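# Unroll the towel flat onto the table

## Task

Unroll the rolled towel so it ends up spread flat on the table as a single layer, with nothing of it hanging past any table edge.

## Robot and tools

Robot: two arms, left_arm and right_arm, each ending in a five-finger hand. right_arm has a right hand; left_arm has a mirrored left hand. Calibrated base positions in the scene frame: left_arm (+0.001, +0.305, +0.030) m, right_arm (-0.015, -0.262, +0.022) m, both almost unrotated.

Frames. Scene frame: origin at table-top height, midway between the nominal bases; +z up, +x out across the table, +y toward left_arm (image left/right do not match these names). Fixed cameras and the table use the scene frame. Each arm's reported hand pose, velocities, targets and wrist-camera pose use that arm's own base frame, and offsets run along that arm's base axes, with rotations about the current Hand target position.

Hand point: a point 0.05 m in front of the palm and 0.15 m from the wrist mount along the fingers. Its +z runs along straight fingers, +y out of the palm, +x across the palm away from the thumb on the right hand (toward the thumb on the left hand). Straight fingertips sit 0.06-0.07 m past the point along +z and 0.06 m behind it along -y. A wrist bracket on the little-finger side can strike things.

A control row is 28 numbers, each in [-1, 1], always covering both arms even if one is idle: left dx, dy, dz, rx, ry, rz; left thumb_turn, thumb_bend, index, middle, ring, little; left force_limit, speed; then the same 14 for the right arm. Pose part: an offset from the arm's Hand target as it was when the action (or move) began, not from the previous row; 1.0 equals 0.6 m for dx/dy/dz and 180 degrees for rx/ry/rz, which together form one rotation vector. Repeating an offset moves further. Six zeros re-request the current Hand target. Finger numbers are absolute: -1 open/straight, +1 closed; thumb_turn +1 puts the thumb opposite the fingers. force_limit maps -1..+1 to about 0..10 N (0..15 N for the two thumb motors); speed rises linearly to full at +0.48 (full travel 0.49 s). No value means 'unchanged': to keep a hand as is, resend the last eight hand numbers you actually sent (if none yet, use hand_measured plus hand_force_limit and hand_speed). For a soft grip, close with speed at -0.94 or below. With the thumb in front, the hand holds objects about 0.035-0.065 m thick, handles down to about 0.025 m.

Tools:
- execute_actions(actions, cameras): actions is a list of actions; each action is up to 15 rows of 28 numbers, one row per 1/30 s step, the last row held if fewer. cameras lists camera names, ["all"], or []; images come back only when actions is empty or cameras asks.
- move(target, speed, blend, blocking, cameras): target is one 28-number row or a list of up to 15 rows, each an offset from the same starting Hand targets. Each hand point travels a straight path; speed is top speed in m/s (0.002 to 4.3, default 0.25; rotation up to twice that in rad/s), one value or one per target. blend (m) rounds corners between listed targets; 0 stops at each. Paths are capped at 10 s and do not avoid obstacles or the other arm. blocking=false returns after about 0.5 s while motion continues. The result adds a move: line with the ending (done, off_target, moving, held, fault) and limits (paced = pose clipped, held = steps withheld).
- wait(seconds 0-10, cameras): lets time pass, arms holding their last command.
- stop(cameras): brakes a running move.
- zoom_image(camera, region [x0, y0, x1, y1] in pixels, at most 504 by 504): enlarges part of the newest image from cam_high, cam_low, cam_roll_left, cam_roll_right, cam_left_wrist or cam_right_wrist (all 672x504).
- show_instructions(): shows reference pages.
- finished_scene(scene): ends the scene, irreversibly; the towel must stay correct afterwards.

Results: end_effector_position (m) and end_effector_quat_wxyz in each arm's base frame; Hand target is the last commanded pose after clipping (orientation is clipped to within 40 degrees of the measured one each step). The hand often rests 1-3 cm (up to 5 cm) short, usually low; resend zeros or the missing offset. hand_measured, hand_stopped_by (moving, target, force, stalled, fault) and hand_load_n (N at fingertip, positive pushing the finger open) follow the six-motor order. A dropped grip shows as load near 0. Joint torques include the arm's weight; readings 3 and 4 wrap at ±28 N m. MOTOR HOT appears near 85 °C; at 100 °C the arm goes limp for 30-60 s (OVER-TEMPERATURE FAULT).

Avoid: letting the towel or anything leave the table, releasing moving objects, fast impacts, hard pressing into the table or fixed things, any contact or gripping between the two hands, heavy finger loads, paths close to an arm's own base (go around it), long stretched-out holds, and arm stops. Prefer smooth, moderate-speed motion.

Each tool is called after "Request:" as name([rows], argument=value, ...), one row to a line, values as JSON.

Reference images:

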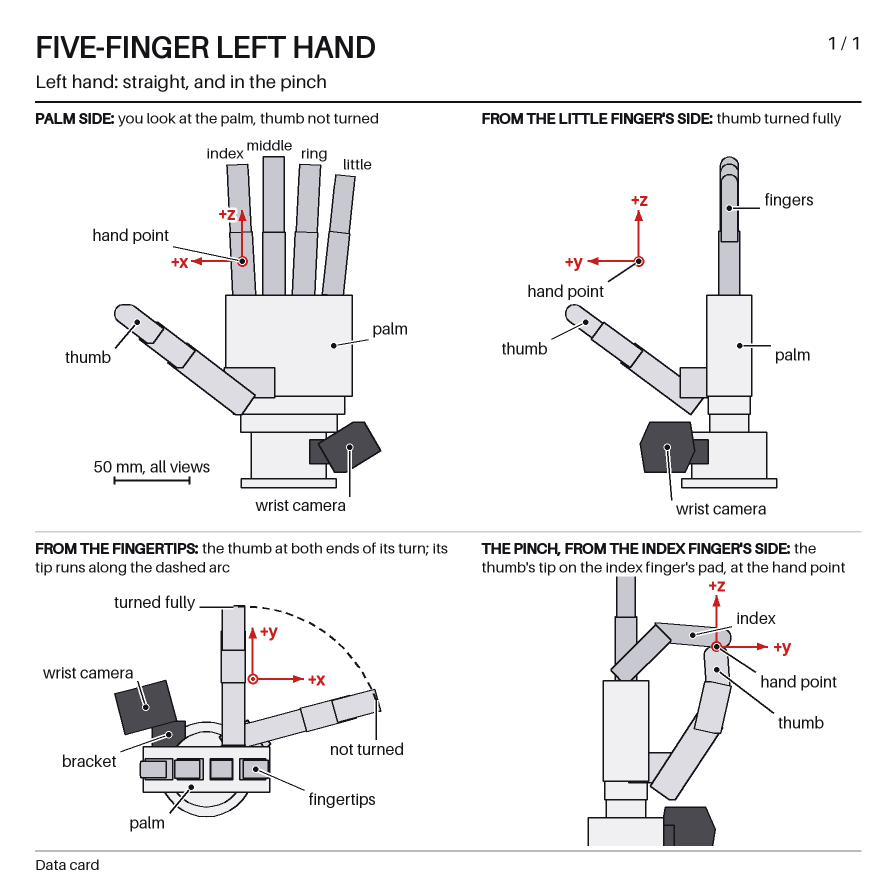

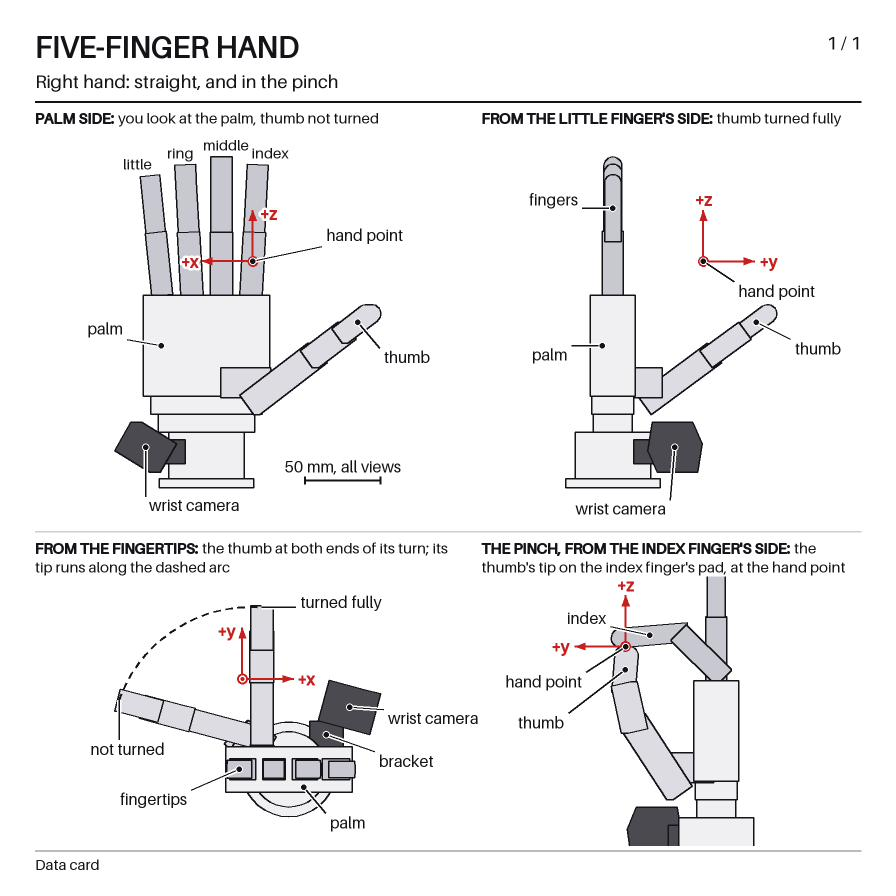

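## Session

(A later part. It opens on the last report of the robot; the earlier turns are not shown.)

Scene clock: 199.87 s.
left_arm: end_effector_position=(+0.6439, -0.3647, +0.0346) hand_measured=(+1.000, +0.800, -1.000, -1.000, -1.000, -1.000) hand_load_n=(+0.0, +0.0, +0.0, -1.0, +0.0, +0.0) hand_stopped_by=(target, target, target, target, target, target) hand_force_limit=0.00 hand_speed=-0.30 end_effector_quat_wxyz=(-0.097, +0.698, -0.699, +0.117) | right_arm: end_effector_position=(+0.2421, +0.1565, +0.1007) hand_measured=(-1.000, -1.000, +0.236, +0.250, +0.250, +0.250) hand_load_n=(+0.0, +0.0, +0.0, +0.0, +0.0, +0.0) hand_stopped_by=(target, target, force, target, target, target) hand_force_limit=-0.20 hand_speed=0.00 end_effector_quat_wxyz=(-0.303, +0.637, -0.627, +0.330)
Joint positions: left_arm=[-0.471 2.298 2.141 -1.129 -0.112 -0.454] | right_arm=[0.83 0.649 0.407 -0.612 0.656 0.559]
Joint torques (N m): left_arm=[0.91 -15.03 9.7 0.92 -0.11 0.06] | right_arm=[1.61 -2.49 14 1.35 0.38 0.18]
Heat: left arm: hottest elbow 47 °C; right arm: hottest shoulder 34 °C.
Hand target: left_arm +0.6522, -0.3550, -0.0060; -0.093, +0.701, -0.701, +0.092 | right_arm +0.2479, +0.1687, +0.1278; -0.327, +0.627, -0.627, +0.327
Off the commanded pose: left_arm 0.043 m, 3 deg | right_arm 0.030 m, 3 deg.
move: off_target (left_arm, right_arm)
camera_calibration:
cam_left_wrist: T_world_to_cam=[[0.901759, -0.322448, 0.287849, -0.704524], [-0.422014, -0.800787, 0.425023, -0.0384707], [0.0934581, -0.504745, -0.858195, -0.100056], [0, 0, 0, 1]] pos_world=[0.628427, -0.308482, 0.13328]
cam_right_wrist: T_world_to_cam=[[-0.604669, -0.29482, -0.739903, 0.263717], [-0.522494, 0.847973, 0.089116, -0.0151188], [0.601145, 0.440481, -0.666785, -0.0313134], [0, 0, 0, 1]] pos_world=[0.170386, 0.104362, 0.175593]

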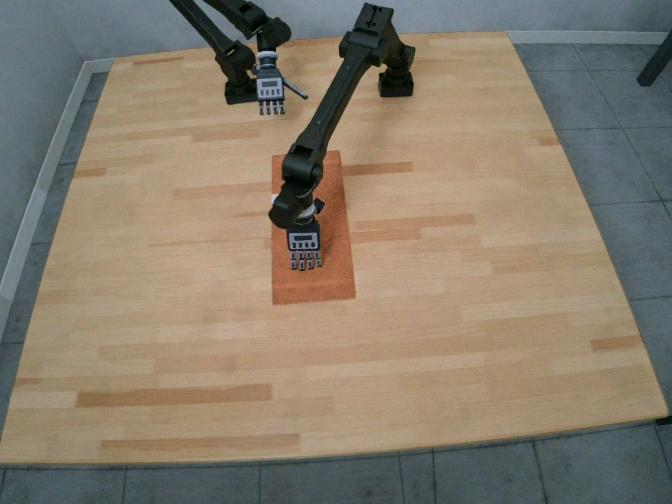

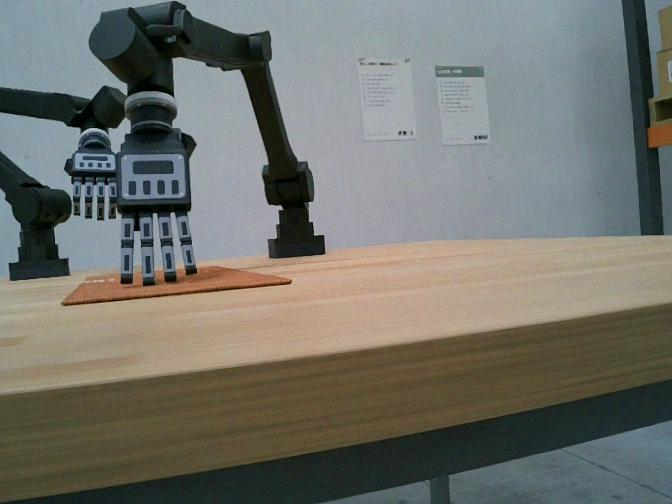

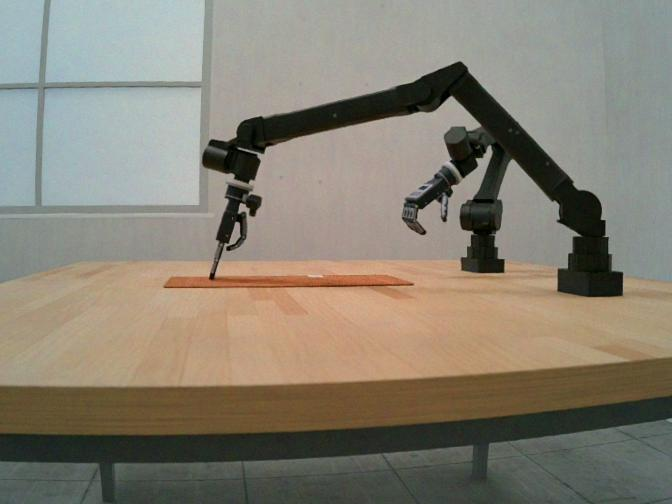

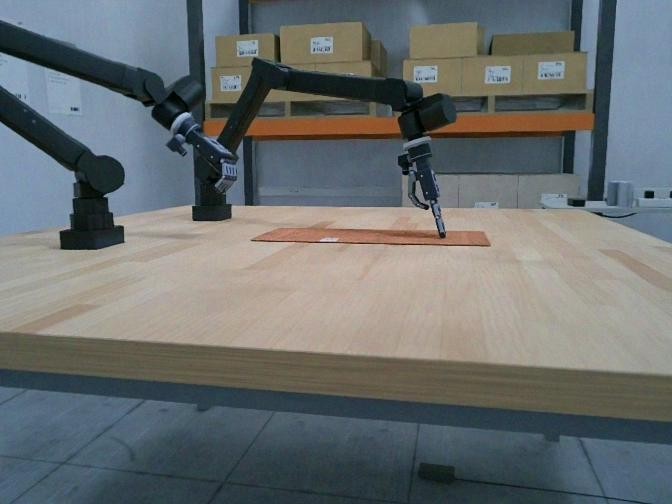

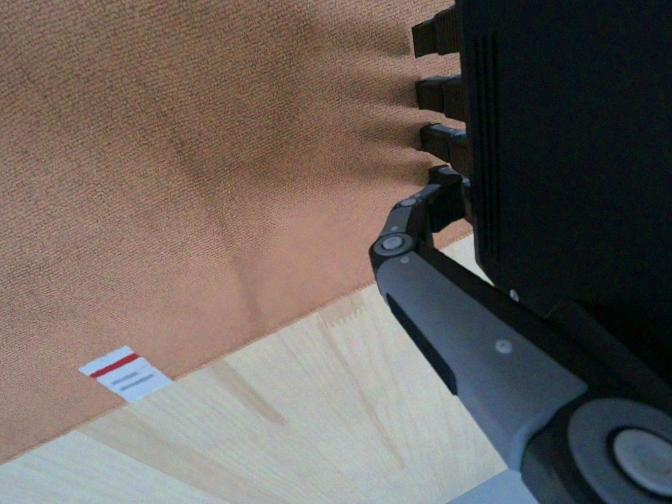

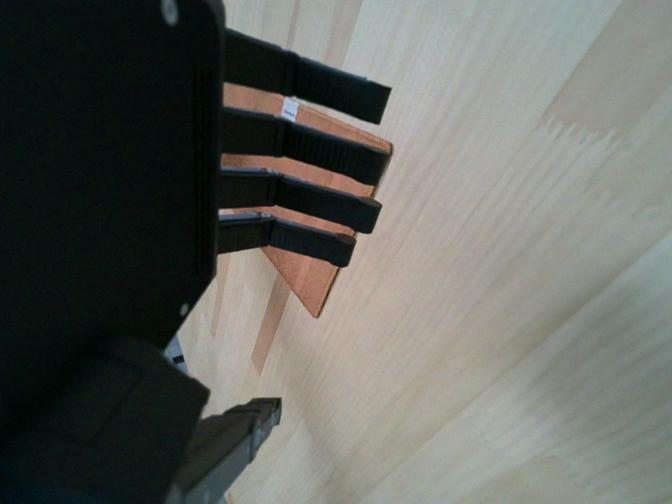

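Request:
move([
  [0,0,0.1,0,0,0,1,0.8,-1,-1,-1,-1,0,-0.3,0,0,0.0,0,0,0,-1,-1,0.25,0.25,0.25,0.25,-0.2,0],
  [-0.1,0.45,0.35,0,0,0,1,0.8,-1,-1,-1,-1,0,-0.3,0,0,0.0,0,0,0,-1,-1,0.25,0.25,0.25,0.25,-0.2,0],
], speed=[0.1,0.3], blend=[0.02,0], cameras=["all"])

Request:
zoom_image(camera="cam_high", region=[230, 120, 410, 330])

Request:
zoom_image(camera="cam_roll_right", region=[230, 190, 510, 280])

Scene clock: 202.70 s.
left_arm: end_effector_position=(+0.5985, -0.0821, +0.2033) hand_measured=(+1.000, +0.800, -1.000, -1.000, -1.000, -1.000) hand_load_n=(+0.0, +0.0, +0.0, +0.0, +0.0, +0.0) hand_stopped_by=(target, target, target, target, target, target) hand_force_limit=0.00 hand_speed=-0.30 end_effector_quat_wxyz=(-0.097, +0.707, -0.694, +0.096) | right_arm: end_effector_position=(+0.2420, +0.1566, +0.1007) hand_measured=(-1.000, -1.000, +0.236, +0.250, +0.250, +0.250) hand_load_n=(+0.0, +0.0, +0.0, +0.0, +0.0, +0.5) hand_stopped_by=(target, target, force, target, target, target) hand_force_limit=-0.20 hand_speed=0.00 end_effector_quat_wxyz=(-0.303, +0.637, -0.627, +0.330)
Joint positions: left_arm=[-0.084 1.885 1.907 -1.319 -0.027 -0.099] | right_arm=[0.83 0.649 0.407 -0.613 0.656 0.56]
Joint torques (N m): left_arm=[-0.56 -16.56 7.25 0.62 0.19 0.04] | right_arm=[1.61 -2.49 14 1.31 0.37 0.19]
Heat: left arm: hottest elbow 47 °C; right arm: hottest elbow 35 °C.
Hand target: left_arm +0.5921, -0.0851, +0.2041; -0.093, +0.701, -0.701, +0.092 | right_arm +0.2479, +0.1688, +0.1278; -0.327, +0.627, -0.627, +0.327
Off the commanded pose: left_arm 0.007 m, 1 deg | right_arm 0.030 m, 3 deg.
move: off_target (right_arm)
camera_calibration:
cam_left_wrist: T_world_to_cam=[[0.917264, -0.307903, 0.252631, -0.621965], [-0.390281, -0.821367, 0.415978, 0.0780409], [0.0794223, -0.480158, -0.873579, 0.205133], [0, 0, 0, 1]] pos_world=[0.584672, -0.0289085, 0.303864]
cam_right_wrist: T_world_to_cam=[[-0.604891, -0.294508, -0.739846, 0.263681], [-0.522345, 0.848025, 0.0894942, -0.0153541], [0.601051, 0.440589, -0.666798, -0.0312902], [0, 0, 0, 1]] pos_world=[0.170285, 0.104463, 0.175593]

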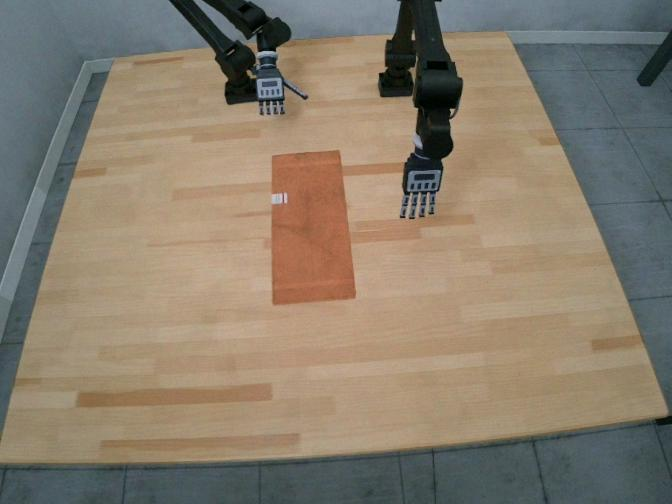

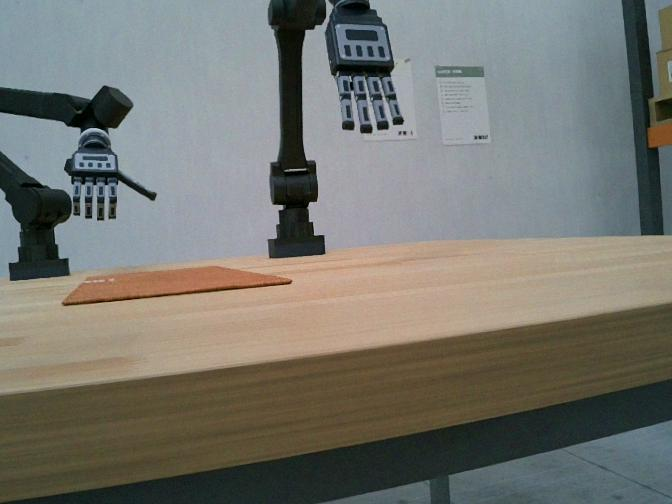

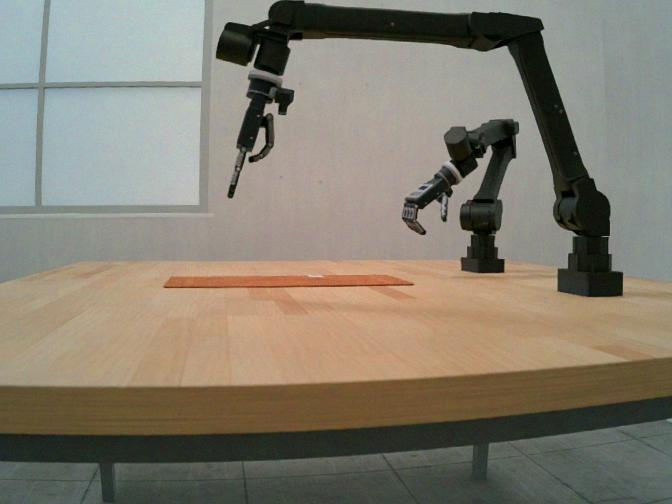

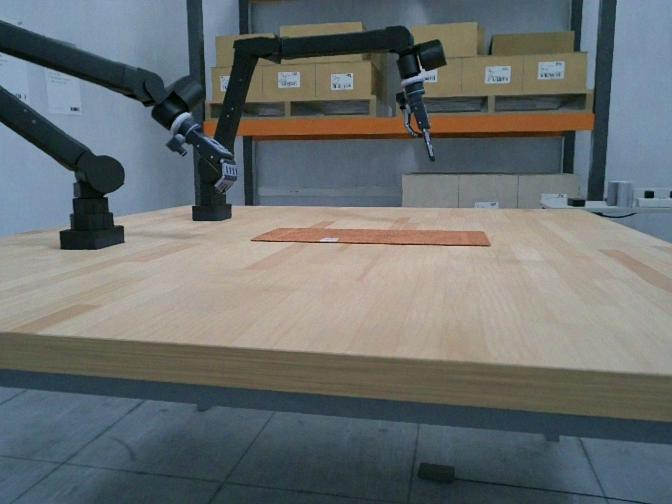

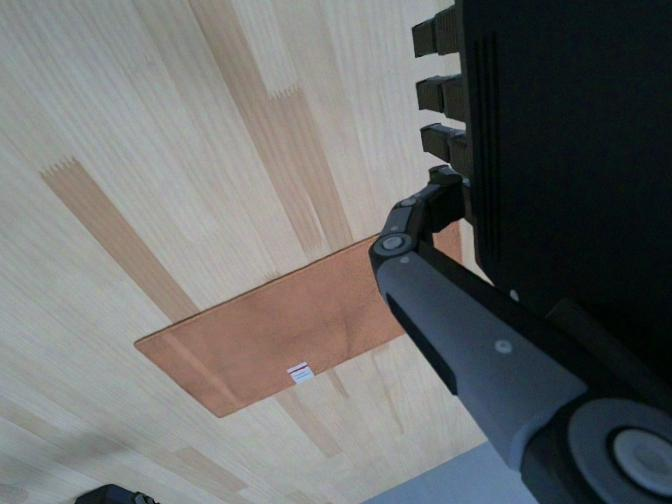

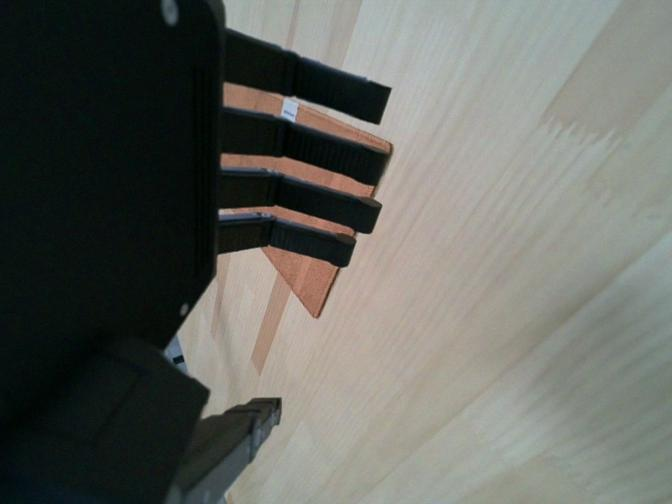

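Scaled by 2.400.

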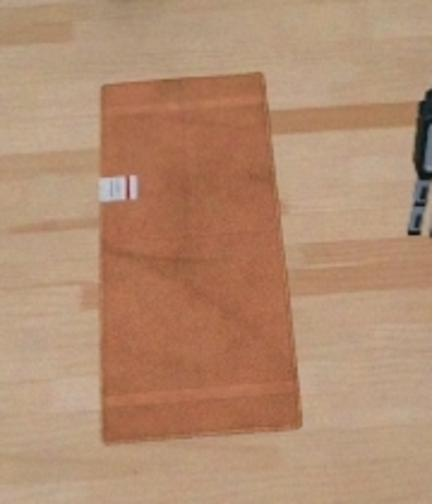

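Scaled by 1.800.

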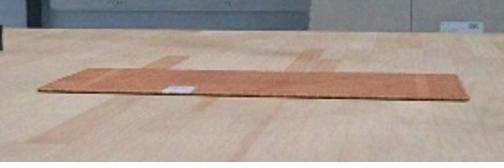

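Perfectly flat. Finish scene 1.

Request:
finished_scene(scene=1)

The scene is finished: the task was done.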